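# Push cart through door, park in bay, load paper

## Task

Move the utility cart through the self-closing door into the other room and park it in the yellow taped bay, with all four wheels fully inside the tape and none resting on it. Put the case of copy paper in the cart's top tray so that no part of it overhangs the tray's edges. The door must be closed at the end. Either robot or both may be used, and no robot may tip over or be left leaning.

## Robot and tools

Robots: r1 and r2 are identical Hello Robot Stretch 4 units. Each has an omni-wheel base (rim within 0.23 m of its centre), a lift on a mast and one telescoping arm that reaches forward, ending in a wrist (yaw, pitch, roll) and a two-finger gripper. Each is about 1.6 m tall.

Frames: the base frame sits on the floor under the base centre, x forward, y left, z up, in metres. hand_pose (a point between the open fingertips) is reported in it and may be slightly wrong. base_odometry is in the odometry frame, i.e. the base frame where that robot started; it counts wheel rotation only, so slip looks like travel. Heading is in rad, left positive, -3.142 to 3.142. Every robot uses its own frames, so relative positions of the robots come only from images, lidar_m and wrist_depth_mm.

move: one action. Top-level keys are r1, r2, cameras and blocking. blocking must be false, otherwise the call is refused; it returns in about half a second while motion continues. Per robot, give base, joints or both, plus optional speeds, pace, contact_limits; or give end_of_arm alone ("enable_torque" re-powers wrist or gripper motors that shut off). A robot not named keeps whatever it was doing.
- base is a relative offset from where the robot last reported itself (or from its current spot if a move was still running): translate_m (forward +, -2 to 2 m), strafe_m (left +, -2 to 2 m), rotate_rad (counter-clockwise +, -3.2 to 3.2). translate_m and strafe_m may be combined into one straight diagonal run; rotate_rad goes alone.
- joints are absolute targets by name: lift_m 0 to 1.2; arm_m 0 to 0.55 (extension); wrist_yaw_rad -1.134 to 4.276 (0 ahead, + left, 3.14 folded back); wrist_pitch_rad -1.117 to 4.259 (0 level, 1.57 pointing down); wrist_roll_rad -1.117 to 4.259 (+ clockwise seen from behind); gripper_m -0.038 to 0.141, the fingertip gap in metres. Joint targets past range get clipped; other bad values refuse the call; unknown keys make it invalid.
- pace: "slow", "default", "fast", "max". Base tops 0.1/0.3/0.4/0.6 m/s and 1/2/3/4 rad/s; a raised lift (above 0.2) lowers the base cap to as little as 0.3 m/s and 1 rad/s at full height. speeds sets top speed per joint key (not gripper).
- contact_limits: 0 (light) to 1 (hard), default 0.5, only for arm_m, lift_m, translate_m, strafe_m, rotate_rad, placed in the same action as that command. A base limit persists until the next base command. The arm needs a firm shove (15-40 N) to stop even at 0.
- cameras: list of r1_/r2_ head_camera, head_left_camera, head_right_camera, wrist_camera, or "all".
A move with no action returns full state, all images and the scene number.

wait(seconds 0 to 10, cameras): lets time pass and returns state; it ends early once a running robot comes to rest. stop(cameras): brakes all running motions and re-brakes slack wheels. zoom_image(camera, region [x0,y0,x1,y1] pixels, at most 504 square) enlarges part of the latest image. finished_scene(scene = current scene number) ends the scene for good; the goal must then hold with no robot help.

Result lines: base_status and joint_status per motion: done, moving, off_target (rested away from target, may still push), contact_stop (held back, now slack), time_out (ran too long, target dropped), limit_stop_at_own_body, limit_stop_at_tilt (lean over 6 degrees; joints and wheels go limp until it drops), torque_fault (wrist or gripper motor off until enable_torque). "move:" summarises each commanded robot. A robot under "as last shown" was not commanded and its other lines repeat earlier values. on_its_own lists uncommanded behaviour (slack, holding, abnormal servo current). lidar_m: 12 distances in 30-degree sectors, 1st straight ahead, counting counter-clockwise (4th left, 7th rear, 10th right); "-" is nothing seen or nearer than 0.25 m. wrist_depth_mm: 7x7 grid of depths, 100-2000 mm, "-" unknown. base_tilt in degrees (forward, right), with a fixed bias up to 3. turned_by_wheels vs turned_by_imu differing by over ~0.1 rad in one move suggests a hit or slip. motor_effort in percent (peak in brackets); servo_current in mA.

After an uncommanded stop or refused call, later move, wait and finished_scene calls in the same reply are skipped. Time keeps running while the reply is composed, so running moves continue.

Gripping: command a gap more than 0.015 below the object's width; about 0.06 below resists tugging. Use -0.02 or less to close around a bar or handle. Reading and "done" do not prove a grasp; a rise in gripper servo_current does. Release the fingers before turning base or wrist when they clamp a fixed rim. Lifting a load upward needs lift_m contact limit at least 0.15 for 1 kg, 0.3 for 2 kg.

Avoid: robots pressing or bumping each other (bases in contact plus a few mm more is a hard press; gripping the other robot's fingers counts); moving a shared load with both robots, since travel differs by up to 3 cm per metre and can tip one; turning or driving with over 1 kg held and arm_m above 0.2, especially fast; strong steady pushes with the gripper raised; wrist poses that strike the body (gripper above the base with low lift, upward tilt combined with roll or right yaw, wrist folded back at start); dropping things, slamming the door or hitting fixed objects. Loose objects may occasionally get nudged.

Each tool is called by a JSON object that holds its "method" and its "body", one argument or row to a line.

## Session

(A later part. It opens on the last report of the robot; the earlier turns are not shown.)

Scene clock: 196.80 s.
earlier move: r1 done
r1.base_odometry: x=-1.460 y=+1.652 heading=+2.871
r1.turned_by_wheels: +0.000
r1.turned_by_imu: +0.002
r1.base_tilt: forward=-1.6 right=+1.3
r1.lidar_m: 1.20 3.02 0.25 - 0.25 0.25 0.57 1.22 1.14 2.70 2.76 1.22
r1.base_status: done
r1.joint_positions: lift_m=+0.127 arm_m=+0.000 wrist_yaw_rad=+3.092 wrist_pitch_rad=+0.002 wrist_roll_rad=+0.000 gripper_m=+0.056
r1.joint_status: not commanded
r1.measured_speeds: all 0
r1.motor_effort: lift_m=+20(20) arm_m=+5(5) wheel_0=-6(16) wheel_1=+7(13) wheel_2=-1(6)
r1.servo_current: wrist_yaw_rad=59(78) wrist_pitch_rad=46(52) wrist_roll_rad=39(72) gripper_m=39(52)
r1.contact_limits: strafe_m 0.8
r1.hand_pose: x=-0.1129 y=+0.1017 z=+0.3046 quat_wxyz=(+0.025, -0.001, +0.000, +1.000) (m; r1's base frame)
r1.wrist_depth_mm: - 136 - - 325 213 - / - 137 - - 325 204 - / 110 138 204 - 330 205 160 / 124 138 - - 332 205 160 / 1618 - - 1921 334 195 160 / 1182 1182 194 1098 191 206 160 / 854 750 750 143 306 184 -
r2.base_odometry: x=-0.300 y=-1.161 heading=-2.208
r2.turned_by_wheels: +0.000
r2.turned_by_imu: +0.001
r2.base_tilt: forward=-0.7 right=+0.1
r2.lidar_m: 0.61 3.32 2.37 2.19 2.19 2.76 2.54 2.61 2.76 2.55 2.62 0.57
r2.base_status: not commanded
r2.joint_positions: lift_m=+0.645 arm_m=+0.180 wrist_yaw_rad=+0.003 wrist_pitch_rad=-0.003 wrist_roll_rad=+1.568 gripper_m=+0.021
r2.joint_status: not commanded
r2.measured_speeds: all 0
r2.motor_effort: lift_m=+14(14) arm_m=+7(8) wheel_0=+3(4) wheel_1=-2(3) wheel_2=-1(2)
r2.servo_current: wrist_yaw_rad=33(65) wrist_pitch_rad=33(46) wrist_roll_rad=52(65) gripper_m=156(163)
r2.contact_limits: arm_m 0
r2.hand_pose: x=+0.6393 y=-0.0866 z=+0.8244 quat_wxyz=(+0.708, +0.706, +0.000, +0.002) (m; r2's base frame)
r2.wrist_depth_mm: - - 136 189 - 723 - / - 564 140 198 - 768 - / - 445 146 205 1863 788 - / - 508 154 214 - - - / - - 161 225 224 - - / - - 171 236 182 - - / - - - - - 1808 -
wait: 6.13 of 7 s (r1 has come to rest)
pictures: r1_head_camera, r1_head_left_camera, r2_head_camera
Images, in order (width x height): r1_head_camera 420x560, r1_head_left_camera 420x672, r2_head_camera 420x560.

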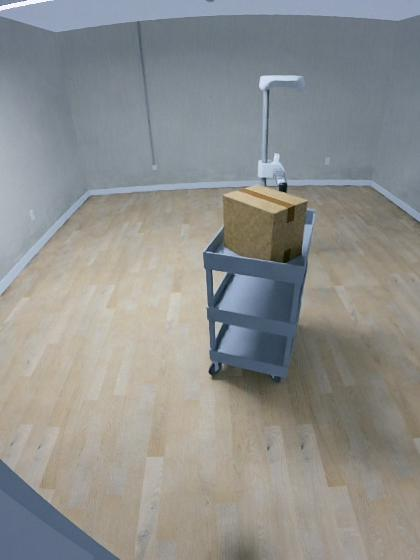

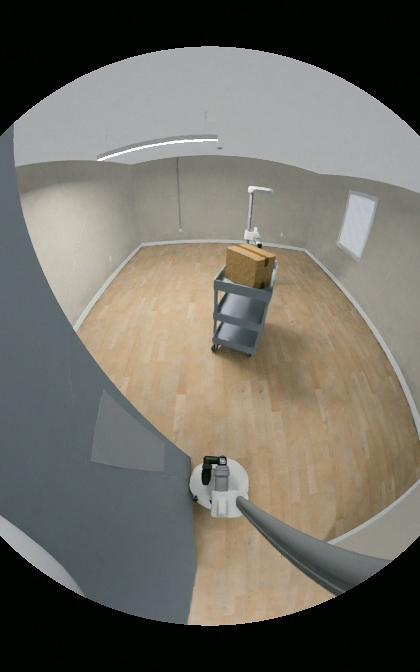

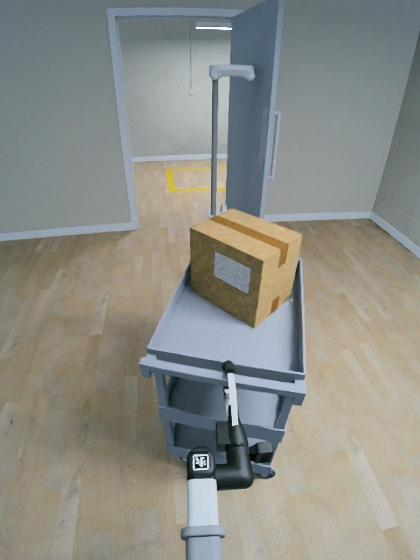

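{"method": "move", "body": {
  "blocking": false,
  "r1": {"base":{"strafe_m":0.25},"pace":"slow","contact_limits":{"strafe_m":0.8}},
  "r2": {"base":{"strafe_m":-0.25},"pace":"slow"}
}}

{"method": "wait", "body": {
  "seconds": 6
}}

{"method": "wait", "body": {
  "seconds": 3,
  "cameras": ["r1_head_camera","r1_head_left_camera","r2_head_camera","r2_wrist_camera"]
}}

Scene clock: 226.53 s.
move: r1 moving; r2 moving
r1.base_odometry: x=-1.464 y=+1.638 heading=+2.871
r1.turned_by_wheels: +0.000
r1.turned_by_imu: +0.000
r1.base_tilt: forward=-1.6 right=+1.3
r1.lidar_m: 1.20 2.98 0.25 - 0.25 0.25 0.56 1.22 1.12 2.71 2.79 1.23
r1.base_status: strafe_m moving
r1.joint_positions: lift_m=+0.127 arm_m=+0.000 wrist_yaw_rad=+3.092 wrist_pitch_rad=+0.002 wrist_roll_rad=+0.000 gripper_m=+0.056
r1.joint_status: not commanded
r1.measured_speeds: translate_m=+0.000 strafe_m=+0.055 rotate_rad=+0.001 lift_m=+0.000 arm_m=+0.000 wrist_yaw_rad=+0.000 wrist_pitch_rad=+0.000 wrist_roll_rad=+0.000
r1.motor_effort: lift_m=+20(20) arm_m=+5(5) wheel_0=-12(13) wheel_1=+13(13) wheel_2=+0(2)
r1.servo_current: wrist_yaw_rad=52(59) wrist_pitch_rad=39(46) wrist_roll_rad=65(65) gripper_m=39(46)
r1.contact_limits: strafe_m 0.8
r1.hand_pose: x=-0.1129 y=+0.1017 z=+0.3046 quat_wxyz=(+0.025, -0.001, +0.000, +1.000) (m; r1's base frame)
r1.wrist_depth_mm: - 137 - - 319 201 - / - 137 - - 320 202 - / 109 138 204 - 324 203 159 / 124 138 - - 325 205 160 / 1708 - - 1661 327 204 160 / 1182 1205 193 798 191 204 160 / 831 750 759 153 300 184 -
r2.base_odometry: x=-0.311 y=-1.153 heading=-2.208
r2.turned_by_wheels: +0.000
r2.turned_by_imu: +0.001
r2.base_tilt: forward=-0.7 right=+0.0
r2.lidar_m: 0.58 3.32 2.39 2.19 2.23 2.75 2.53 2.61 2.74 2.54 2.60 0.60
r2.base_status: strafe_m moving
r2.joint_positions: lift_m=+0.645 arm_m=+0.180 wrist_yaw_rad=+0.003 wrist_pitch_rad=-0.003 wrist_roll_rad=+1.568 gripper_m=+0.021
r2.joint_status: not commanded
r2.measured_speeds: translate_m=+0.000 strafe_m=-0.056 rotate_rad=+0.002 lift_m=+0.000 arm_m=+0.000 wrist_yaw_rad=+0.000 wrist_pitch_rad=+0.000 wrist_roll_rad=+0.000
r2.motor_effort: lift_m=+14(14) arm_m=+7(8) wheel_0=+12(12) wheel_1=-7(8) wheel_2=+0(1)
r2.servo_current: wrist_yaw_rad=46(59) wrist_pitch_rad=52(52) wrist_roll_rad=39(52) gripper_m=150(156)
r2.contact_limits: arm_m 0
r2.hand_pose: x=+0.6393 y=-0.0866 z=+0.8244 quat_wxyz=(+0.708, +0.706, +0.000, +0.002) (m; r2's base frame)
r2.wrist_depth_mm: - - 136 189 - 1499 - / - - 141 198 - 759 - / - 445 146 206 - 788 - / - 521 154 215 - - - / - - 162 224 225 - - / - - 171 236 183 - - / - - - - - 1921 -
pictures: none

Scene clock: 228.63 s.
earlier move: r1 contact_stop; r2 moving
r1.base_odometry: x=-1.497 y=+1.518 heading=+2.875
r1.turned_by_wheels: +0.004
r1.turned_by_imu: -0.023
r1.base_tilt: forward=-1.5 right=+1.3
r1.lidar_m: 1.17 2.96 0.25 - 0.25 0.25 0.45 3.87 1.21 2.63 2.84 1.26
r1.base_status: strafe_m contact_stop (by the wheels' count: +0.139 of +0.250)
r1.joint_positions: lift_m=+0.127 arm_m=+0.000 wrist_yaw_rad=+3.091 wrist_pitch_rad=+0.002 wrist_roll_rad=+0.000 gripper_m=+0.056
r1.joint_status: not commanded
r1.measured_speeds: all 0
r1.on_its_own: the wheels are slack since a contact_stop
r1.motor_effort: lift_m=+20(20) arm_m=+4(5) wheel_0=+0(34) wheel_1=+0(34) wheel_2=+0(12)
r1.servo_current: wrist_yaw_rad=39(65) wrist_pitch_rad=46(46) wrist_roll_rad=39(65) gripper_m=39(52)
r1.contact_limits: strafe_m 0.8
r1.hand_pose: x=-0.1128 y=+0.1018 z=+0.3046 quat_wxyz=(+0.025, -0.001, +0.000, +1.000) (m; r1's base frame)
r1.wrist_depth_mm: 136 138 - 407 263 195 - / 112 139 - 449 266 195 - / 116 139 220 452 266 188 - / 136 156 - 418 268 189 - / 1921 - - 418 268 189 160 / 1229 1205 194 421 191 190 161 / 842 759 750 143 257 174 -
r2.base_odometry: x=-0.474 y=-1.033 heading=-2.208
r2.turned_by_wheels: +0.001
r2.turned_by_imu: +0.002
r2.base_tilt: forward=-0.6 right=+0.1
r2.lidar_m: 0.59 0.62 2.57 2.39 2.42 2.73 2.52 2.58 2.52 2.33 2.41 0.62
r2.base_status: strafe_m moving
r2.joint_positions: lift_m=+0.645 arm_m=+0.180 wrist_yaw_rad=+0.004 wrist_pitch_rad=-0.003 wrist_roll_rad=+1.569 gripper_m=+0.021
r2.joint_status: not commanded
r2.measured_speeds: translate_m=-0.001 strafe_m=-0.089 rotate_rad=+0.004 lift_m=+0.000 arm_m=+0.000 wrist_yaw_rad=+0.000 wrist_pitch_rad=-0.008 wrist_roll_rad=+0.002
r2.motor_effort: lift_m=+14(14) arm_m=+5(8) wheel_0=+7(16) wheel_1=-4(8) wheel_2=+4(6)
r2.servo_current: wrist_yaw_rad=39(65) wrist_pitch_rad=46(52) wrist_roll_rad=52(65) gripper_m=111(156)
r2.contact_limits: arm_m 0
r2.hand_pose: x=+0.6396 y=-0.0862 z=+0.8245 quat_wxyz=(+0.708, +0.707, +0.000, +0.003) (m; r2's base frame)
r2.wrist_depth_mm: - - 185 243 248 1430 1118 / - - 184 243 - 1808 517 / - - 580 243 241 831 - / - - 477 242 1921 831 - / - - 492 241 - 831 - / - - 182 241 182 - - / - - 615 - - - -
wait: 2.10 of 6 s (r1 has come to rest)
pictures: none

not run: a stop that you did not command came earlier in this reply.

{"method": "stop", "body": {

}}

{"method": "move", "body": {
  "blocking": false,
  "r1": {"base":{"strafe_m":0.0}},
  "cameras": ["r1_head_camera","r1_head_left_camera","r2_head_camera","r2_wrist_camera"]
}}

Scene clock: 233.80 s.
earlier move: r2 done
stop: r1's wheels hold again
r1.base_odometry: x=-1.497 y=+1.518 heading=+2.875
r1.turned_by_wheels: +0.000
r1.turned_by_imu: +0.000
r1.base_tilt: forward=-1.6 right=+1.3
r1.lidar_m: 1.16 2.99 0.25 - 0.25 0.25 0.45 3.86 1.23 2.65 2.81 1.27
r1.base_status: strafe_m contact_stop (by the wheels' count: +0.139 of +0.250)
r1.joint_positions: lift_m=+0.127 arm_m=+0.000 wrist_yaw_rad=+3.091 wrist_pitch_rad=+0.002 wrist_roll_rad=+0.000 gripper_m=+0.056
r1.joint_status: not commanded
r1.measured_speeds: all 0
r1.motor_effort: lift_m=+20(20) arm_m=+4(5) wheel_0=+0(34) wheel_1=+0(34) wheel_2=+0(12)
r1.servo_current: wrist_yaw_rad=52(65) wrist_pitch_rad=39(52) wrist_roll_rad=33(65) gripper_m=33(52)
r1.contact_limits: strafe_m 0.8
r1.hand_pose: x=-0.1128 y=+0.1018 z=+0.3046 quat_wxyz=(+0.025, -0.001, +0.000, +1.000) (m; r1's base frame)
r1.wrist_depth_mm: 136 138 - 407 264 193 - / 112 138 - 445 264 195 - / 116 139 220 449 266 187 - / 136 157 - 415 267 189 - / 1983 - - 415 268 189 161 / 1182 1205 193 418 190 190 160 / 866 759 768 143 255 174 -
r2.base_odometry: x=-0.501 y=-1.013 heading=-2.208
r2.turned_by_wheels: +0.000
r2.turned_by_imu: +0.000
r2.base_tilt: forward=-0.7 right=+0.1
r2.lidar_m: 0.56 0.61 2.61 2.43 2.44 2.75 2.52 2.59 2.49 2.30 2.35 0.61
r2.base_status: done
r2.joint_positions: lift_m=+0.645 arm_m=+0.180 wrist_yaw_rad=+0.004 wrist_pitch_rad=-0.008 wrist_roll_rad=+1.569 gripper_m=+0.021
r2.joint_status: not commanded
r2.measured_speeds: all 0
r2.motor_effort: lift_m=+14(14) arm_m=+4(8) wheel_0=+5(16) wheel_1=-3(8) wheel_2=+5(7)
r2.servo_current: wrist_yaw_rad=52(65) wrist_pitch_rad=52(59) wrist_roll_rad=59(65) gripper_m=78(156)
r2.contact_limits: arm_m 0
r2.hand_pose: x=+0.6396 y=-0.0862 z=+0.8259 quat_wxyz=(+0.708, +0.707, -0.001, +0.004) (m; r2's base frame)
r2.wrist_depth_mm: - - - 245 257 263 262 / - - - 252 251 1808 1229 / - - - 248 248 842 - / - - 500 247 245 831 - / - - 484 244 243 820 - / - - 186 193 185 820 - / - - 585 - - - -
pictures: none

Scene clock: 234.10 s.
move: r1 done
r1.base_odometry: x=-1.497 y=+1.518 heading=+2.875
r1.turned_by_wheels: +0.000
r1.turned_by_imu: +0.000
r1.base_tilt: forward=-1.6 right=+1.3
r1.lidar_m: 1.19 2.98 0.25 - 0.25 0.25 0.42 3.87 1.22 2.63 2.85 1.25
r1.base_status: done
r1.joint_positions: lift_m=+0.127 arm_m=+0.000 wrist_yaw_rad=+3.091 wrist_pitch_rad=+0.002 wrist_roll_rad=+0.000 gripper_m=+0.056
r1.joint_status: not commanded
r1.measured_speeds: all 0
r1.motor_effort: lift_m=+20(20) arm_m=+4(4) wheel_0=+0(1) wheel_1=+0(0) wheel_2=+0(0)
r1.servo_current: wrist_yaw_rad=39(59) wrist_pitch_rad=46(52) wrist_roll_rad=39(52) gripper_m=39(46)
r1.hand_pose: x=-0.1128 y=+0.1018 z=+0.3046 quat_wxyz=(+0.025, -0.001, +0.000, +1.000) (m; r1's base frame)
r1.wrist_depth_mm: 136 138 - 404 264 194 - / 112 139 - 445 266 195 - / 116 139 220 449 266 188 - / 136 156 - 415 268 190 - / 1921 - - 415 270 189 161 / 1182 1205 194 421 191 189 161 / 842 750 759 143 255 174 -
r2: as last shown
r2.lidar_m: 0.57 0.60 2.60 2.42 2.45 2.76 2.52 2.57 2.50 2.31 2.38 0.63
r2.motor_effort: lift_m=+14(14) arm_m=+5(5) wheel_0=+5(6) wheel_1=-3(3) wheel_2=+5(5)
r2.servo_current: wrist_yaw_rad=33(52) wrist_pitch_rad=52(59) wrist_roll_rad=59(59) gripper_m=72(78)
r2.contact_limits: arm_m 0
r2.wrist_depth_mm: - - - 245 257 263 259 / - - - 252 250 1863 1205 / - - - 248 247 831 - / - - 500 246 246 831 - / - - 488 244 242 820 - / - - 186 193 185 820 - / - - 585 - - - -
pictures: r1_head_camera, r1_head_left_camera, r2_head_camera, r2_wrist_camera
Images, in order (width x height): r1_head_camera 420x560, r1_head_left_camera 420x672, r2_head_camera 420x560, r2_wrist_camera 616x392.

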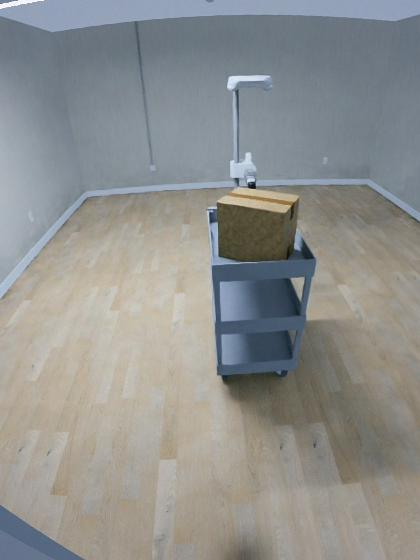

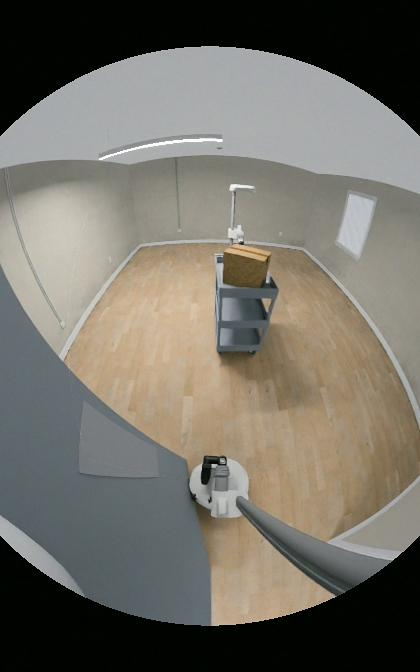

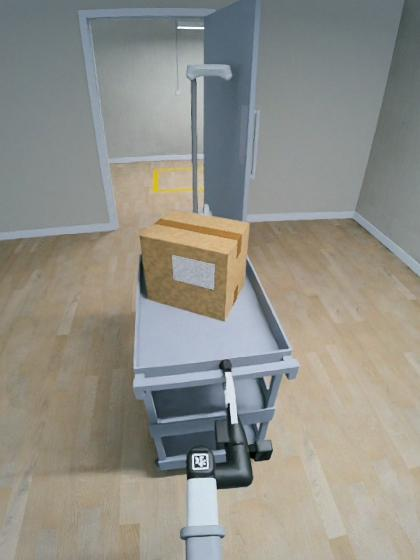

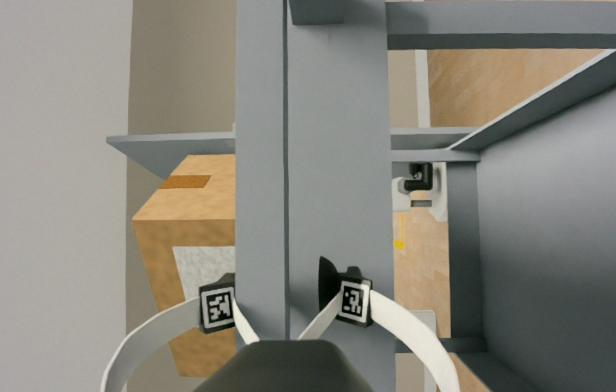

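{"method": "move", "body": {
  "blocking": false,
  "r2": {"joints":{"gripper_m":0.141,"arm_m":0.16},"pace":"slow"}
}}

{"method": "wait", "body": {
  "seconds": 2
}}

{"method": "move", "body": {
  "blocking": false,
  "r2": {"joints":{"lift_m":0.63,"wrist_yaw_rad":0,"wrist_pitch_rad":0}}
}}

{"method": "wait", "body": {
  "seconds": 1,
  "cameras": ["r2_head_camera","r2_wrist_camera"]
}}

Scene clock: 248.53 s.
move: r2 moving
r1: as last shown
r1.lidar_m: 1.19 2.99 0.25 - 0.25 0.25 0.44 3.87 1.23 2.66 2.83 1.28
r1.servo_current: wrist_yaw_rad=39(65) wrist_pitch_rad=46(46) wrist_roll_rad=20(59) gripper_m=46(46)
r1.wrist_depth_mm: 136 138 - 404 264 193 - / 112 139 - 445 266 196 - / 116 139 221 452 266 189 - / 137 157 - 415 268 189 - / - - - 418 270 189 161 / 1229 1205 193 418 191 190 161 / 854 759 750 143 256 175 -
r2.base_odometry: x=-0.501 y=-1.013 heading=-2.208
r2.turned_by_wheels: +0.000
r2.turned_by_imu: +0.000
r2.base_tilt: forward=-0.7 right=+0.1
r2.lidar_m: 0.55 0.61 2.63 2.43 2.46 2.72 2.53 2.57 2.50 2.31 2.35 0.61
r2.base_status: not commanded
r2.joint_positions: lift_m=+0.645 arm_m=+0.168 wrist_yaw_rad=+0.004 wrist_pitch_rad=-0.008 wrist_roll_rad=+1.569 gripper_m=+0.030
r2.joint_status: arm_m moving; gripper_m moving
r2.measured_speeds: translate_m=+0.000 strafe_m=+0.000 rotate_rad=-0.001 lift_m=+0.000 arm_m=-0.041 wrist_yaw_rad=+0.000 wrist_pitch_rad=+0.000 wrist_roll_rad=+0.000
r2.motor_effort: lift_m=+14(14) arm_m=-8(12) wheel_0=+5(6) wheel_1=-3(3) wheel_2=+5(5)
r2.servo_current: wrist_yaw_rad=39(59) wrist_pitch_rad=52(59) wrist_roll_rad=65(65) gripper_m=65(85)
r2.hand_pose: x=+0.6277 y=-0.0862 z=+0.8260 quat_wxyz=(+0.708, +0.707, -0.001, +0.005) (m; r2's base frame)
r2.wrist_depth_mm: - - - 247 260 264 263 / - - - 254 255 1808 1205 / - - - 250 251 842 - / - - 500 248 249 - - / - - 484 245 246 820 - / - - 187 196 186 820 - / - - 585 - - - -
pictures: none

Scene clock: 250.53 s.
earlier move: r2 moving
r1.base_odometry: x=-1.497 y=+1.518 heading=+2.875
r1.turned_by_wheels: +0.000
r1.turned_by_imu: +0.000
r1.base_tilt: forward=-1.6 right=+1.3
r1.lidar_m: 1.19 3.00 0.25 - 0.25 0.25 0.43 3.83 1.20 2.63 2.83 1.27
r1.base_status: not commanded
r1.joint_positions: lift_m=+0.127 arm_m=+0.000 wrist_yaw_rad=+3.091 wrist_pitch_rad=+0.002 wrist_roll_rad=+0.000 gripper_m=+0.056
r1.joint_status: not commanded
r1.measured_speeds: all 0
r1.motor_effort: lift_m=+20(20) arm_m=+4(4) wheel_0=-1(1) wheel_1=+0(0) wheel_2=+0(0)
r1.servo_current: wrist_yaw_rad=33(72) wrist_pitch_rad=46(46) wrist_roll_rad=46(72) gripper_m=46(46)
r1.hand_pose: x=-0.1128 y=+0.1018 z=+0.3046 quat_wxyz=(+0.025, -0.001, +0.000, +1.000) (m; r1's base frame)
r1.wrist_depth_mm: 136 138 - 410 264 194 - / 112 139 - 445 264 195 - / 116 139 221 452 267 188 - / 136 156 - 415 268 189 - / 1983 - - 418 268 190 161 / 1205 1205 194 421 191 190 161 / 842 750 750 143 255 174 -
r2.base_odometry: x=-0.501 y=-1.013 heading=-2.208
r2.turned_by_wheels: +0.000
r2.turned_by_imu: +0.000
r2.base_tilt: forward=-0.6 right=+0.1
r2.lidar_m: 0.57 0.59 2.64 2.41 2.47 2.73 2.53 2.56 2.50 2.30 2.37 0.61
r2.base_status: not commanded
r2.joint_positions: lift_m=+0.645 arm_m=+0.160 wrist_yaw_rad=+0.003 wrist_pitch_rad=-0.003 wrist_roll_rad=+1.569 gripper_m=+0.092
r2.joint_status: gripper_m moving; the others done
r2.measured_speeds: translate_m=+0.000 strafe_m=+0.000 rotate_rad=+0.000 lift_m=+0.000 arm_m=+0.000 wrist_yaw_rad=+0.000 wrist_pitch_rad=+0.008 wrist_roll_rad=+0.000
r2.motor_effort: lift_m=+14(14) arm_m=-6(12) wheel_0=+4(6) wheel_1=-3(4) wheel_2=+5(5)
r2.servo_current: wrist_yaw_rad=39(59) wrist_pitch_rad=39(59) wrist_roll_rad=46(65) gripper_m=52(91)
r2.hand_pose: x=+0.6197 y=-0.0866 z=+0.8245 quat_wxyz=(+0.708, +0.707, +0.000, +0.002) (m; r2's base frame)
r2.wrist_depth_mm: - - 206 265 271 271 270 / - - 203 263 - 1708 1098 / - - 200 258 - 778 - / - - 197 255 1921 - - / - 508 195 253 - - - / - - 191 249 188 - - / - - 580 - - - -
wait: 2.00 s; no rest
pictures: none

Scene clock: 251.03 s.
earlier move: r2 moving
move: r2 moving
r1: as last shown
r1.base_tilt: forward=-1.6 right=+1.2
r1.lidar_m: 1.21 3.01 0.25 - 0.25 0.25 0.43 3.87 1.23 2.64 2.84 1.28
r1.servo_current: wrist_yaw_rad=52(65) wrist_pitch_rad=33(46) wrist_roll_rad=59(59) gripper_m=46(46)
r1.wrist_depth_mm: 136 138 - 407 264 194 - / 112 139 - 449 265 196 - / 116 139 222 449 266 188 - / 137 156 - 415 267 189 - / 1983 - - 418 268 190 161 / 1182 1205 193 424 191 189 161 / 854 750 759 143 255 175 -
r2.base_odometry: x=-0.501 y=-1.013 heading=-2.208
r2.turned_by_wheels: +0.000
r2.turned_by_imu: +0.000
r2.base_tilt: forward=-0.7 right=+0.1
r2.lidar_m: 0.56 0.59 2.60 2.43 2.44 2.73 2.53 2.59 2.50 2.32 2.37 0.59
r2.base_status: not commanded
r2.joint_positions: lift_m=+0.630 arm_m=+0.160 wrist_yaw_rad=+0.002 wrist_pitch_rad=-0.003 wrist_roll_rad=+1.569 gripper_m=+0.105
r2.joint_status: lift_m moving; wrist_yaw_rad moving; wrist_pitch_rad moving; gripper_m moving
r2.measured_speeds: translate_m=+0.000 strafe_m=+0.000 rotate_rad=+0.000 lift_m=+0.000 arm_m=+0.000 wrist_yaw_rad=-0.002 wrist_pitch_rad=+0.000 wrist_roll_rad=+0.000
r2.motor_effort: lift_m=+14(15) arm_m=-6(7) wheel_0=+4(4) wheel_1=-3(3) wheel_2=+5(5)
r2.servo_current: wrist_yaw_rad=33(98) wrist_pitch_rad=13(59) wrist_roll_rad=33(52) gripper_m=91(91)
r2.hand_pose: x=+0.6196 y=-0.0868 z=+0.8096 quat_wxyz=(+0.708, +0.707, +0.000, +0.002) (m; r2's base frame)
r2.wrist_depth_mm: - - 213 265 272 272 267 / - - 213 264 - 1661 480 / - - 211 260 - 768 - / - - 208 255 - 842 - / - 504 196 254 - - - / - - 192 250 189 - - / - - 190 - - - -
pictures: none

Scene clock: 252.03 s.
earlier move: r2 moving
r1.base_odometry: x=-1.497 y=+1.518 heading=+2.875
r1.turned_by_wheels: +0.000
r1.turned_by_imu: +0.000
r1.base_tilt: forward=-1.6 right=+1.3
r1.lidar_m: 1.19 2.99 0.25 - 0.25 0.25 0.43 3.88 1.23 2.64 2.83 1.29
r1.base_status: not commanded
r1.joint_positions: lift_m=+0.127 arm_m=+0.000 wrist_yaw_rad=+3.091 wrist_pitch_rad=+0.002 wrist_roll_rad=+0.000 gripper_m=+0.056
r1.joint_status: not commanded
r1.measured_speeds: all 0
r1.motor_effort: lift_m=+20(20) arm_m=+4(4) wheel_0=-1(1) wheel_1=+0(0) wheel_2=+0(0)
r1.servo_current: wrist_yaw_rad=39(65) wrist_pitch_rad=46(46) wrist_roll_rad=39(65) gripper_m=46(46)
r1.hand_pose: x=-0.1128 y=+0.1018 z=+0.3046 quat_wxyz=(+0.025, -0.001, +0.000, +1.000) (m; r1's base frame)
r1.wrist_depth_mm: 136 138 - 407 264 194 - / 112 139 - 449 265 195 - / 116 139 220 452 267 188 - / 136 157 - 415 267 189 - / 1863 - - 418 270 190 161 / 1182 1205 194 418 191 189 161 / 854 759 759 142 255 174 -
r2.base_odometry: x=-0.501 y=-1.013 heading=-2.208
r2.turned_by_wheels: +0.000
r2.turned_by_imu: +0.000
r2.base_tilt: forward=-0.7 right=+0.1
r2.lidar_m: 0.55 0.57 2.63 2.41 2.47 2.73 2.52 2.60 2.50 2.31 2.35 0.59
r2.base_status: not commanded
r2.joint_positions: lift_m=+0.630 arm_m=+0.160 wrist_yaw_rad=+0.002 wrist_pitch_rad=-0.003 wrist_roll_rad=+1.569 gripper_m=+0.127
r2.joint_status: gripper_m moving; the others done
r2.measured_speeds: all 0
r2.motor_effort: lift_m=+13(15) arm_m=-6(7) wheel_0=+3(4) wheel_1=-3(4) wheel_2=+5(5)
r2.servo_current: wrist_yaw_rad=39(98) wrist_pitch_rad=39(59) wrist_roll_rad=52(59) gripper_m=59(91)
r2.hand_pose: x=+0.6195 y=-0.0870 z=+0.8095 quat_wxyz=(+0.708, +0.707, -0.001, +0.002) (m; r2's base frame)
r2.wrist_depth_mm: - - 208 268 276 273 273 / - - 205 265 - 1576 424 / - - 202 262 - 759 - / - - 200 256 - 854 - / - 496 196 254 - - - / - - 191 251 196 - - / - - 190 - - - -
wait: 1.00 s; no rest
pictures: r2_head_camera, r2_wrist_camera
Images, in order (width x height): r2_head_camera 420x560, r2_wrist_camera 616x392.

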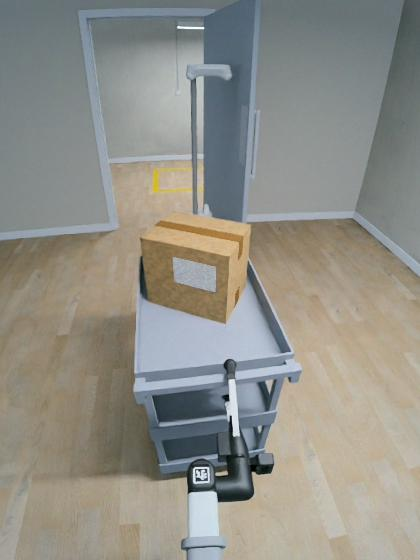

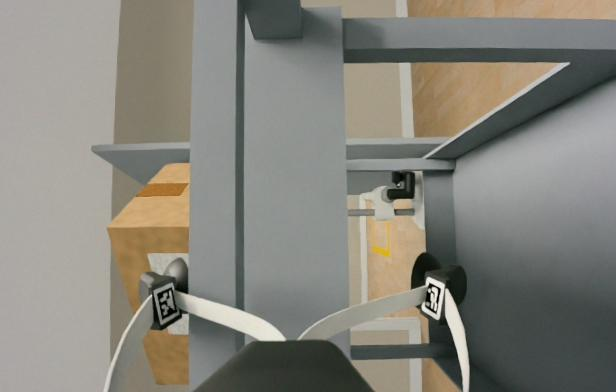

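{"method": "move", "body": {
  "blocking": false,
  "r2": {"joints":{"lift_m":0.648,"arm_m":0.235},"pace":"slow","contact_limits":{"arm_m":0}}
}}

{"method": "wait", "body": {
  "seconds": 2
}}

{"method": "move", "body": {
  "blocking": false,
  "r2": {"joints":{"gripper_m":0.03}},
  "cameras": ["r2_wrist_camera"]
}}

{"method": "wait", "body": {
  "seconds": 2.5,
  "cameras": ["r2_head_camera","r2_wrist_camera"]
}}

Scene clock: 261.00 s.
earlier move: r2 done
move: r2 moving
r1: as last shown
r1.lidar_m: 1.19 3.00 0.25 - 0.25 0.25 0.43 3.86 1.23 2.63 2.83 1.27
r1.motor_effort: lift_m=+20(20) arm_m=+4(4) wheel_0=-1(1) wheel_1=+0(1) wheel_2=+0(0)
r1.servo_current: wrist_yaw_rad=59(72) wrist_pitch_rad=39(46) wrist_roll_rad=39(59) gripper_m=39(52)
r1.wrist_depth_mm: 136 139 - 407 262 194 - / 112 139 - 449 265 195 - / 116 139 220 452 267 188 - / 136 156 - 415 268 189 - / 1983 - - 415 268 189 161 / 1160 1205 193 424 191 190 161 / 842 759 759 143 255 174 -
r2.base_odometry: x=-0.501 y=-1.013 heading=-2.208
r2.turned_by_wheels: +0.000
r2.turned_by_imu: +0.001
r2.base_tilt: forward=-0.7 right=+0.1
r2.lidar_m: 0.56 0.58 2.60 2.41 2.44 2.75 2.55 2.59 2.50 2.31 2.33 0.62
r2.base_status: not commanded
r2.joint_positions: lift_m=+0.647 arm_m=+0.172 wrist_yaw_rad=+0.002 wrist_pitch_rad=-0.002 wrist_roll_rad=+1.569 gripper_m=+0.141
r2.joint_status: lift_m moving; arm_m moving; the others done
r2.measured_speeds: translate_m=+0.000 strafe_m=+0.000 rotate_rad=+0.000 lift_m=+0.023 arm_m=+0.048 wrist_yaw_rad=+0.000 wrist_pitch_rad=+0.000 wrist_roll_rad=+0.000
r2.motor_effort: lift_m=+20(26) arm_m=+9(9) wheel_0=+4(4) wheel_1=-3(4) wheel_2=+5(5)
r2.servo_current: wrist_yaw_rad=46(59) wrist_pitch_rad=39(46) wrist_roll_rad=46(59) gripper_m=52(52)
r2.contact_limits: arm_m 0
r2.hand_pose: x=+0.6318 y=-0.0870 z=+0.8256 quat_wxyz=(+0.708, +0.707, +0.000, +0.001) (m; r2's base frame)
r2.wrist_depth_mm: - - 207 255 263 263 264 / - - 193 253 - 1661 1078 / - - 190 250 - 820 - / - - 188 246 1863 842 - / - 480 185 243 - 842 - / - 215 182 239 195 187 - / - - 549 - - - -
pictures: none

Scene clock: 261.90 s.
earlier move: r2 contact_stop
r1.base_odometry: x=-1.497 y=+1.518 heading=+2.875
r1.turned_by_wheels: +0.000
r1.turned_by_imu: +0.000
r1.base_tilt: forward=-1.6 right=+1.3
r1.lidar_m: 1.18 2.96 0.25 - 0.25 0.25 0.44 3.87 1.20 2.64 2.85 1.26
r1.base_status: not commanded
r1.joint_positions: lift_m=+0.127 arm_m=+0.000 wrist_yaw_rad=+3.091 wrist_pitch_rad=+0.002 wrist_roll_rad=+0.000 gripper_m=+0.056
r1.joint_status: not commanded
r1.measured_speeds: all 0
r1.motor_effort: lift_m=+20(20) arm_m=+4(4) wheel_0=-1(1) wheel_1=+0(1) wheel_2=+0(0)
r1.servo_current: wrist_yaw_rad=52(72) wrist_pitch_rad=46(46) wrist_roll_rad=33(65) gripper_m=33(52)
r1.hand_pose: x=-0.1128 y=+0.1018 z=+0.3046 quat_wxyz=(+0.025, -0.001, +0.000, +1.000) (m; r1's base frame)
r1.wrist_depth_mm: 136 138 - 402 263 195 - / 112 139 - 445 266 195 - / 116 139 220 449 266 188 - / 136 157 - 418 270 189 - / 1983 - - 415 270 190 160 / 1182 1182 194 418 190 189 161 / 842 750 750 143 255 175 -
r2.base_odometry: x=-0.501 y=-1.012 heading=-2.208
r2.turned_by_wheels: -0.001
r2.turned_by_imu: +0.000
r2.base_tilt: forward=-0.7 right=+0.1
r2.lidar_m: 0.57 0.60 2.60 2.43 2.47 2.71 2.52 2.59 2.51 2.29 2.37 0.65
r2.base_status: not commanded
r2.joint_positions: lift_m=+0.648 arm_m=+0.211 wrist_yaw_rad=-0.002 wrist_pitch_rad=-0.002 wrist_roll_rad=+1.569 gripper_m=+0.141
r2.joint_status: arm_m contact_stop (moved +0.051 of +0.075); the others done
r2.measured_speeds: all 0
r2.on_its_own: arm_m is slack since a contact_stop (your +0.235 is given up)
r2.motor_effort: lift_m=+19(26) arm_m=+0(14) wheel_0=+3(4) wheel_1=-3(4) wheel_2=+0(5)
r2.servo_current: wrist_yaw_rad=52(59) wrist_pitch_rad=39(46) wrist_roll_rad=46(59) gripper_m=46(52)
r2.contact_limits: arm_m 0
r2.hand_pose: x=+0.6701 y=-0.0881 z=+0.8267 quat_wxyz=(+0.708, +0.707, -0.002, +0.000) (m; r2's base frame)
r2.wrist_depth_mm: - - 187 246 254 252 253 / - - - 243 - 1708 1182 / - - 179 238 239 1708 - / - - 177 234 1808 809 - / - 462 173 229 231 809 - / - 205 169 227 212 187 - / - - 535 - - - -
wait: 0.90 of 2 s (r2 has come to rest)
pictures: none

not run: a stop that you did not command came earlier in this reply.

not run: a stop that you did not command came earlier in this reply.

{"method": "move", "body": {
  "blocking": false,
  "r2": {"joints":{"gripper_m":0.03,"arm_m":0.213}},
  "cameras": ["r2_wrist_camera"]
}}

{"method": "wait", "body": {
  "seconds": 1.5
}}

{"method": "wait", "body": {
  "seconds": 2,
  "cameras": ["r2_wrist_camera"]
}}

Scene clock: 268.57 s.
move: r2 moving
r1: as last shown
r1.lidar_m: 1.18 2.99 0.25 - 0.25 0.25 0.42 3.87 1.22 2.62 2.85 1.22
r1.motor_effort: lift_m=+20(20) arm_m=+4(4) wheel_0=+0(1) wheel_1=+0(0) wheel_2=+0(0)
r1.servo_current: wrist_yaw_rad=46(52) wrist_pitch_rad=52(52) wrist_roll_rad=39(52) gripper_m=39(46)
r1.wrist_depth_mm: 136 138 - 407 264 195 - / 112 139 - 449 267 196 - / 116 139 221 449 266 188 - / 137 157 - 415 267 189 - / 1983 - - 418 267 189 161 / 1205 1205 193 421 191 190 161 / 854 750 750 143 255 175 -
r2.base_odometry: x=-0.501 y=-1.012 heading=-2.208
r2.turned_by_wheels: +0.000
r2.turned_by_imu: +0.000
r2.base_tilt: forward=-0.7 right=+0.0
r2.lidar_m: 0.58 0.60 2.62 2.43 2.48 2.69 2.52 2.58 2.52 2.32 2.37 0.64
r2.base_status: not commanded
r2.joint_positions: lift_m=+0.648 arm_m=+0.213 wrist_yaw_rad=-0.002 wrist_pitch_rad=-0.002 wrist_roll_rad=+1.569 gripper_m=+0.130
r2.joint_status: gripper_m moving; the others done
r2.measured_speeds: translate_m=+0.000 strafe_m=+0.000 rotate_rad=+0.000 lift_m=+0.000 arm_m=+0.001 wrist_yaw_rad=+0.000 wrist_pitch_rad=+0.000 wrist_roll_rad=+0.000
r2.motor_effort: lift_m=+19(19) arm_m=+8(12) wheel_0=+2(3) wheel_1=-3(3) wheel_2=+0(1)
r2.servo_current: wrist_yaw_rad=52(59) wrist_pitch_rad=46(46) wrist_roll_rad=46(52) gripper_m=78(98)
r2.hand_pose: x=+0.6718 y=-0.0881 z=+0.8267 quat_wxyz=(+0.708, +0.707, -0.002, +0.000) (m; r2's base frame)
r2.wrist_depth_mm: - - 186 247 253 251 251 / - - 182 241 - 1708 1160 / - - 178 236 238 1756 - / - - 175 232 1808 820 - / - 466 172 229 229 820 - / - - 168 224 195 - - / - - 535 - - - -
pictures: r2_wrist_camera
Images, in order (width x height): r2_wrist_camera 616x392.

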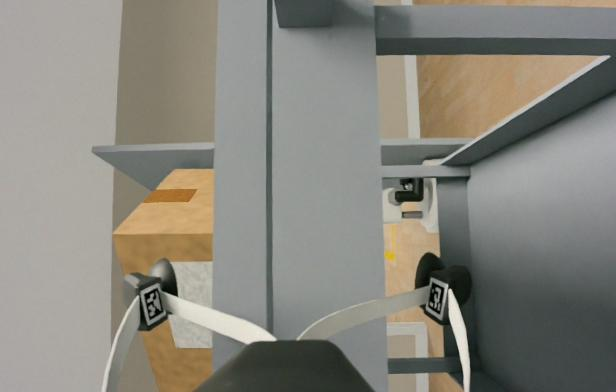

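Scene clock: 270.07 s.
earlier move: r2 moving
r1.base_odometry: x=-1.497 y=+1.518 heading=+2.875
r1.turned_by_wheels: +0.000
r1.turned_by_imu: +0.000
r1.base_tilt: forward=-1.6 right=+1.3
r1.lidar_m: 1.17 2.97 0.25 - 0.25 0.25 0.45 3.85 1.21 2.66 2.86 1.26
r1.base_status: not commanded
r1.joint_positions: lift_m=+0.127 arm_m=+0.000 wrist_yaw_rad=+3.091 wrist_pitch_rad=+0.002 wrist_roll_rad=+0.000 gripper_m=+0.056
r1.joint_status: not commanded
r1.measured_speeds: all 0
r1.motor_effort: lift_m=+20(20) arm_m=+4(4) wheel_0=+0(1) wheel_1=+0(0) wheel_2=+0(0)
r1.servo_current: wrist_yaw_rad=46(65) wrist_pitch_rad=39(52) wrist_roll_rad=59(65) gripper_m=46(46)
r1.hand_pose: x=-0.1128 y=+0.1018 z=+0.3046 quat_wxyz=(+0.025, -0.001, +0.000, +1.000) (m; r1's base frame)
r1.wrist_depth_mm: 136 138 - 404 263 193 - / 112 139 - 449 266 195 - / 116 139 220 449 266 189 - / 136 157 - 418 268 189 - / 1983 - - 415 268 190 161 / 1182 1182 193 421 191 190 161 / 842 741 768 143 256 174 -
r2.base_odometry: x=-0.501 y=-1.012 heading=-2.208
r2.turned_by_wheels: +0.000
r2.turned_by_imu: +0.000
r2.base_tilt: forward=-0.7 right=+0.0
r2.lidar_m: 0.57 0.58 2.59 2.42 2.46 2.71 2.53 2.59 2.49 2.31 2.34 0.62
r2.base_status: not commanded
r2.joint_positions: lift_m=+0.648 arm_m=+0.213 wrist_yaw_rad=-0.002 wrist_pitch_rad=-0.002 wrist_roll_rad=+1.569 gripper_m=+0.031
r2.joint_status: gripper_m moving; the others done
r2.measured_speeds: all 0
r2.motor_effort: lift_m=+18(19) arm_m=+6(12) wheel_0=+1(3) wheel_1=-3(3) wheel_2=+0(1)
r2.servo_current: wrist_yaw_rad=52(65) wrist_pitch_rad=46(46) wrist_roll_rad=46(52) gripper_m=137(299)
r2.hand_pose: x=+0.6719 y=-0.0881 z=+0.8268 quat_wxyz=(+0.708, +0.707, -0.002, +0.000) (m; r2's base frame)
r2.wrist_depth_mm: - - 184 244 252 252 252 / - - 180 241 - 1708 1138 / - - 176 237 - 798 - / - - 174 232 - - - / - 466 170 229 230 - - / - 480 167 224 183 - - / - 539 165 - - 750 -
wait: 1.50 s; no rest
pictures: none

Scene clock: 270.13 s.
earlier move: r2 done
r1.base_odometry: x=-1.497 y=+1.518 heading=+2.875
r1.turned_by_wheels: +0.000
r1.turned_by_imu: +0.000
r1.base_tilt: forward=-1.6 right=+1.3
r1.lidar_m: 1.17 2.98 0.25 - 0.25 0.25 0.46 3.85 1.22 2.66 2.84 1.26
r1.base_status: not commanded
r1.joint_positions: lift_m=+0.127 arm_m=+0.000 wrist_yaw_rad=+3.091 wrist_pitch_rad=+0.002 wrist_roll_rad=+0.000 gripper_m=+0.056
r1.joint_status: not commanded
r1.measured_speeds: all 0
r1.motor_effort: lift_m=+20(20) arm_m=+4(4) wheel_0=+0(1) wheel_1=+0(0) wheel_2=+0(0)
r1.servo_current: wrist_yaw_rad=46(65) wrist_pitch_rad=46(52) wrist_roll_rad=52(65) gripper_m=46(46)
r1.hand_pose: x=-0.1128 y=+0.1018 z=+0.3046 quat_wxyz=(+0.025, -0.001, +0.000, +1.000) (m; r1's base frame)
r1.wrist_depth_mm: 136 138 - 407 263 194 - / 112 138 - 442 265 195 - / 116 139 220 452 266 188 - / 136 156 - 413 267 189 - / - - - 415 268 190 161 / 1205 1205 193 418 191 189 161 / 854 750 759 142 255 174 -
r2.base_odometry: x=-0.501 y=-1.012 heading=-2.208
r2.turned_by_wheels: +0.000
r2.turned_by_imu: +0.000
r2.base_tilt: forward=-0.7 right=+0.1
r2.lidar_m: 0.56 0.60 2.62 2.40 2.44 2.72 2.53 2.55 2.50 2.30 2.36 0.64
r2.base_status: not commanded
r2.joint_positions: lift_m=+0.648 arm_m=+0.213 wrist_yaw_rad=-0.002 wrist_pitch_rad=-0.002 wrist_roll_rad=+1.569 gripper_m=+0.031
r2.joint_status: all done
r2.measured_speeds: all 0
r2.motor_effort: lift_m=+18(19) arm_m=+6(12) wheel_0=+1(3) wheel_1=-3(3) wheel_2=-1(1)
r2.servo_current: wrist_yaw_rad=46(65) wrist_pitch_rad=39(46) wrist_roll_rad=52(52) gripper_m=150(299)
r2.hand_pose: x=+0.6719 y=-0.0881 z=+0.8268 quat_wxyz=(+0.708, +0.707, -0.002, +0.000) (m; r2's base frame)
r2.wrist_depth_mm: - - 183 245 253 252 251 / - - 180 242 - 1708 1160 / - - 176 237 - 788 - / - - 174 233 - - - / - 466 170 229 229 788 - / - 480 167 224 185 - - / - 544 165 - - 741 -
wait: 0.07 of 2 s (r2 has come to rest)
pictures: r2_wrist_camera
Images, in order (width x height): r2_wrist_camera 616x392.

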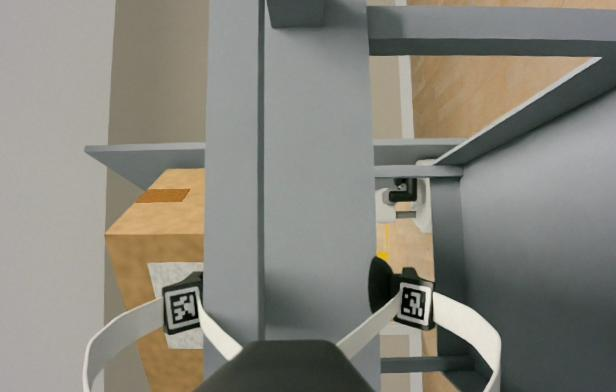

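{"method": "move", "body": {
  "blocking": false,
  "r2": {"base":{"translate_m":-0.7,"strafe_m":0.3},"pace":"slow"}
}}

{"method": "wait", "body": {
  "seconds": 9,
  "cameras": ["r1_head_camera","r2_head_camera","r2_wrist_camera"]
}}

Scene clock: 274.80 s.
move: r2 moving
r1: as last shown
r1.lidar_m: 1.16 3.01 0.25 - 0.25 0.25 0.43 3.86 1.23 2.66 2.84 1.28
r1.motor_effort: lift_m=+20(20) arm_m=+4(4) wheel_0=+0(0) wheel_1=+0(0) wheel_2=+0(0)
r1.servo_current: wrist_yaw_rad=72(72) wrist_pitch_rad=39(46) wrist_roll_rad=59(59) gripper_m=39(52)
r1.wrist_depth_mm: 136 139 - 404 263 195 - / 112 139 - 445 266 196 - / 116 140 220 449 266 189 - / 136 156 - 421 267 189 - / 1921 - - 415 268 190 161 / 1205 1205 193 424 190 189 161 / 866 750 741 143 255 174 -
r2.base_odometry: x=-0.489 y=-1.006 heading=-2.209
r2.turned_by_wheels: -0.001
r2.turned_by_imu: +0.000
r2.base_tilt: forward=-0.7 right=+0.1
r2.lidar_m: 0.59 0.62 2.58 2.40 2.46 2.74 2.50 2.59 2.48 2.30 2.35 0.67
r2.base_status: translate_m moving; strafe_m moving
r2.joint_positions: lift_m=+0.648 arm_m=+0.213 wrist_yaw_rad=-0.002 wrist_pitch_rad=-0.002 wrist_roll_rad=+1.569 gripper_m=+0.031
r2.joint_status: not commanded
r2.measured_speeds: translate_m=-0.048 strafe_m=+0.021 rotate_rad=-0.002 lift_m=+0.000 arm_m=+0.000 wrist_yaw_rad=+0.000 wrist_pitch_rad=+0.000 wrist_roll_rad=+0.000
r2.motor_effort: lift_m=+18(18) arm_m=+6(7) wheel_0=-5(11) wheel_1=-5(7) wheel_2=+5(7)
r2.servo_current: wrist_yaw_rad=46(59) wrist_pitch_rad=39(46) wrist_roll_rad=52(59) gripper_m=143(150)
r2.hand_pose: x=+0.6719 y=-0.0881 z=+0.8268 quat_wxyz=(+0.708, +0.707, -0.002, +0.000) (m; r2's base frame)
r2.wrist_depth_mm: - - 196 256 265 263 264 / - - 193 254 - 1661 1138 / - - 189 248 - 1618 - / - - 185 244 - - - / - 480 466 240 241 - - / - 504 179 236 182 159 - / - 559 549 - - 135 -
pictures: none

Scene clock: 283.13 s.
earlier move: r2 done
r1.base_odometry: x=-1.497 y=+1.518 heading=+2.875
r1.turned_by_wheels: +0.000
r1.turned_by_imu: -0.001
r1.base_tilt: forward=-1.6 right=+1.3
r1.lidar_m: 1.85 3.00 0.25 - 0.25 0.25 0.42 3.85 1.20 2.66 2.82 3.75
r1.base_status: not commanded
r1.joint_positions: lift_m=+0.127 arm_m=+0.000 wrist_yaw_rad=+3.091 wrist_pitch_rad=+0.002 wrist_roll_rad=+0.000 gripper_m=+0.056
r1.joint_status: not commanded
r1.measured_speeds: all 0
r1.motor_effort: lift_m=+20(20) arm_m=+4(4) wheel_0=+0(1) wheel_1=+0(0) wheel_2=+0(0)
r1.servo_current: wrist_yaw_rad=72(78) wrist_pitch_rad=46(52) wrist_roll_rad=46(65) gripper_m=39(52)
r1.hand_pose: x=-0.1128 y=+0.1018 z=+0.3046 quat_wxyz=(+0.025, -0.001, +0.000, +1.000) (m; r1's base frame)
r1.wrist_depth_mm: 136 138 - 407 264 194 - / 112 139 - 449 267 195 - / 116 140 221 452 266 187 - / 136 156 - 413 268 188 - / 1921 - - 418 270 189 161 / 1182 1205 193 421 191 189 161 / 854 750 750 143 255 174 -
r2.base_odometry: x=+0.157 y=-0.629 heading=-2.209
r2.turned_by_wheels: +0.000
r2.turned_by_imu: -0.003
r2.base_tilt: forward=-0.7 right=+0.1
r2.lidar_m: 0.64 3.31 2.22 2.00 2.05 2.03 1.85 1.91 2.44 2.68 2.75 0.58
r2.base_status: done
r2.joint_positions: lift_m=+0.648 arm_m=+0.213 wrist_yaw_rad=-0.003 wrist_pitch_rad=-0.006 wrist_roll_rad=+1.569 gripper_m=+0.031
r2.joint_status: not commanded
r2.measured_speeds: all 0
r2.motor_effort: lift_m=+16(18) arm_m=+4(7) wheel_0=-6(16) wheel_1=-5(9) wheel_2=+3(14)
r2.servo_current: wrist_yaw_rad=46(65) wrist_pitch_rad=52(52) wrist_roll_rad=46(65) gripper_m=65(150)
r2.hand_pose: x=+0.6721 y=-0.0882 z=+0.8282 quat_wxyz=(+0.708, +0.707, -0.003, +0.001) (m; r2's base frame)
r2.wrist_depth_mm: - 488 119 175 176 707 - / - 427 131 186 186 759 - / - 521 142 202 200 798 - / - - 549 217 221 - - / - - - 234 239 - - / - - 182 190 187 1756 500 / - - - - - 1576 1205
wait: 8.33 of 9 s (r2 has come to rest)
pictures: r1_head_camera, r2_head_camera, r2_wrist_camera
Images, in order (width x height): r1_head_camera 420x560, r2_head_camera 420x560, r2_wrist_camera 616x392.

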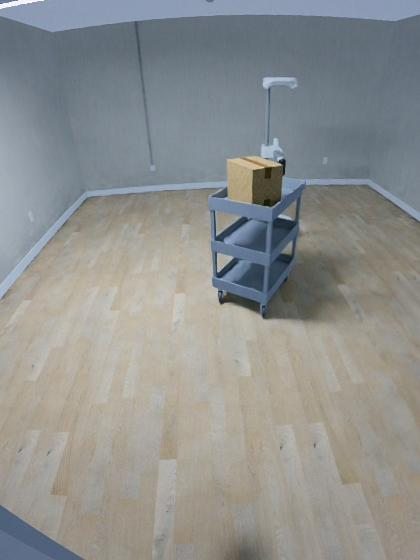

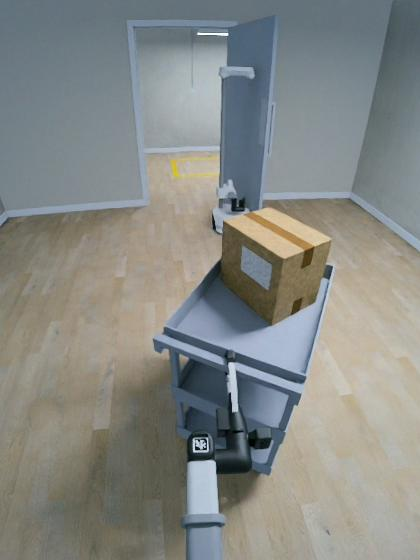

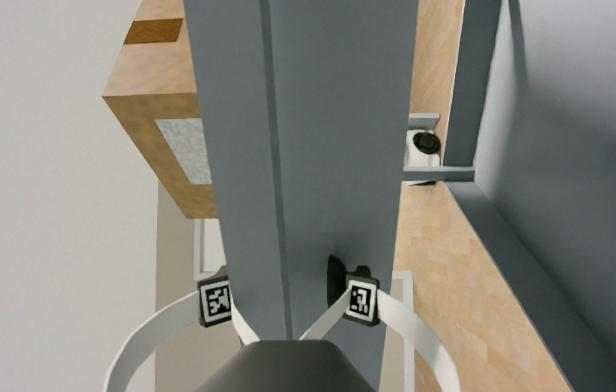

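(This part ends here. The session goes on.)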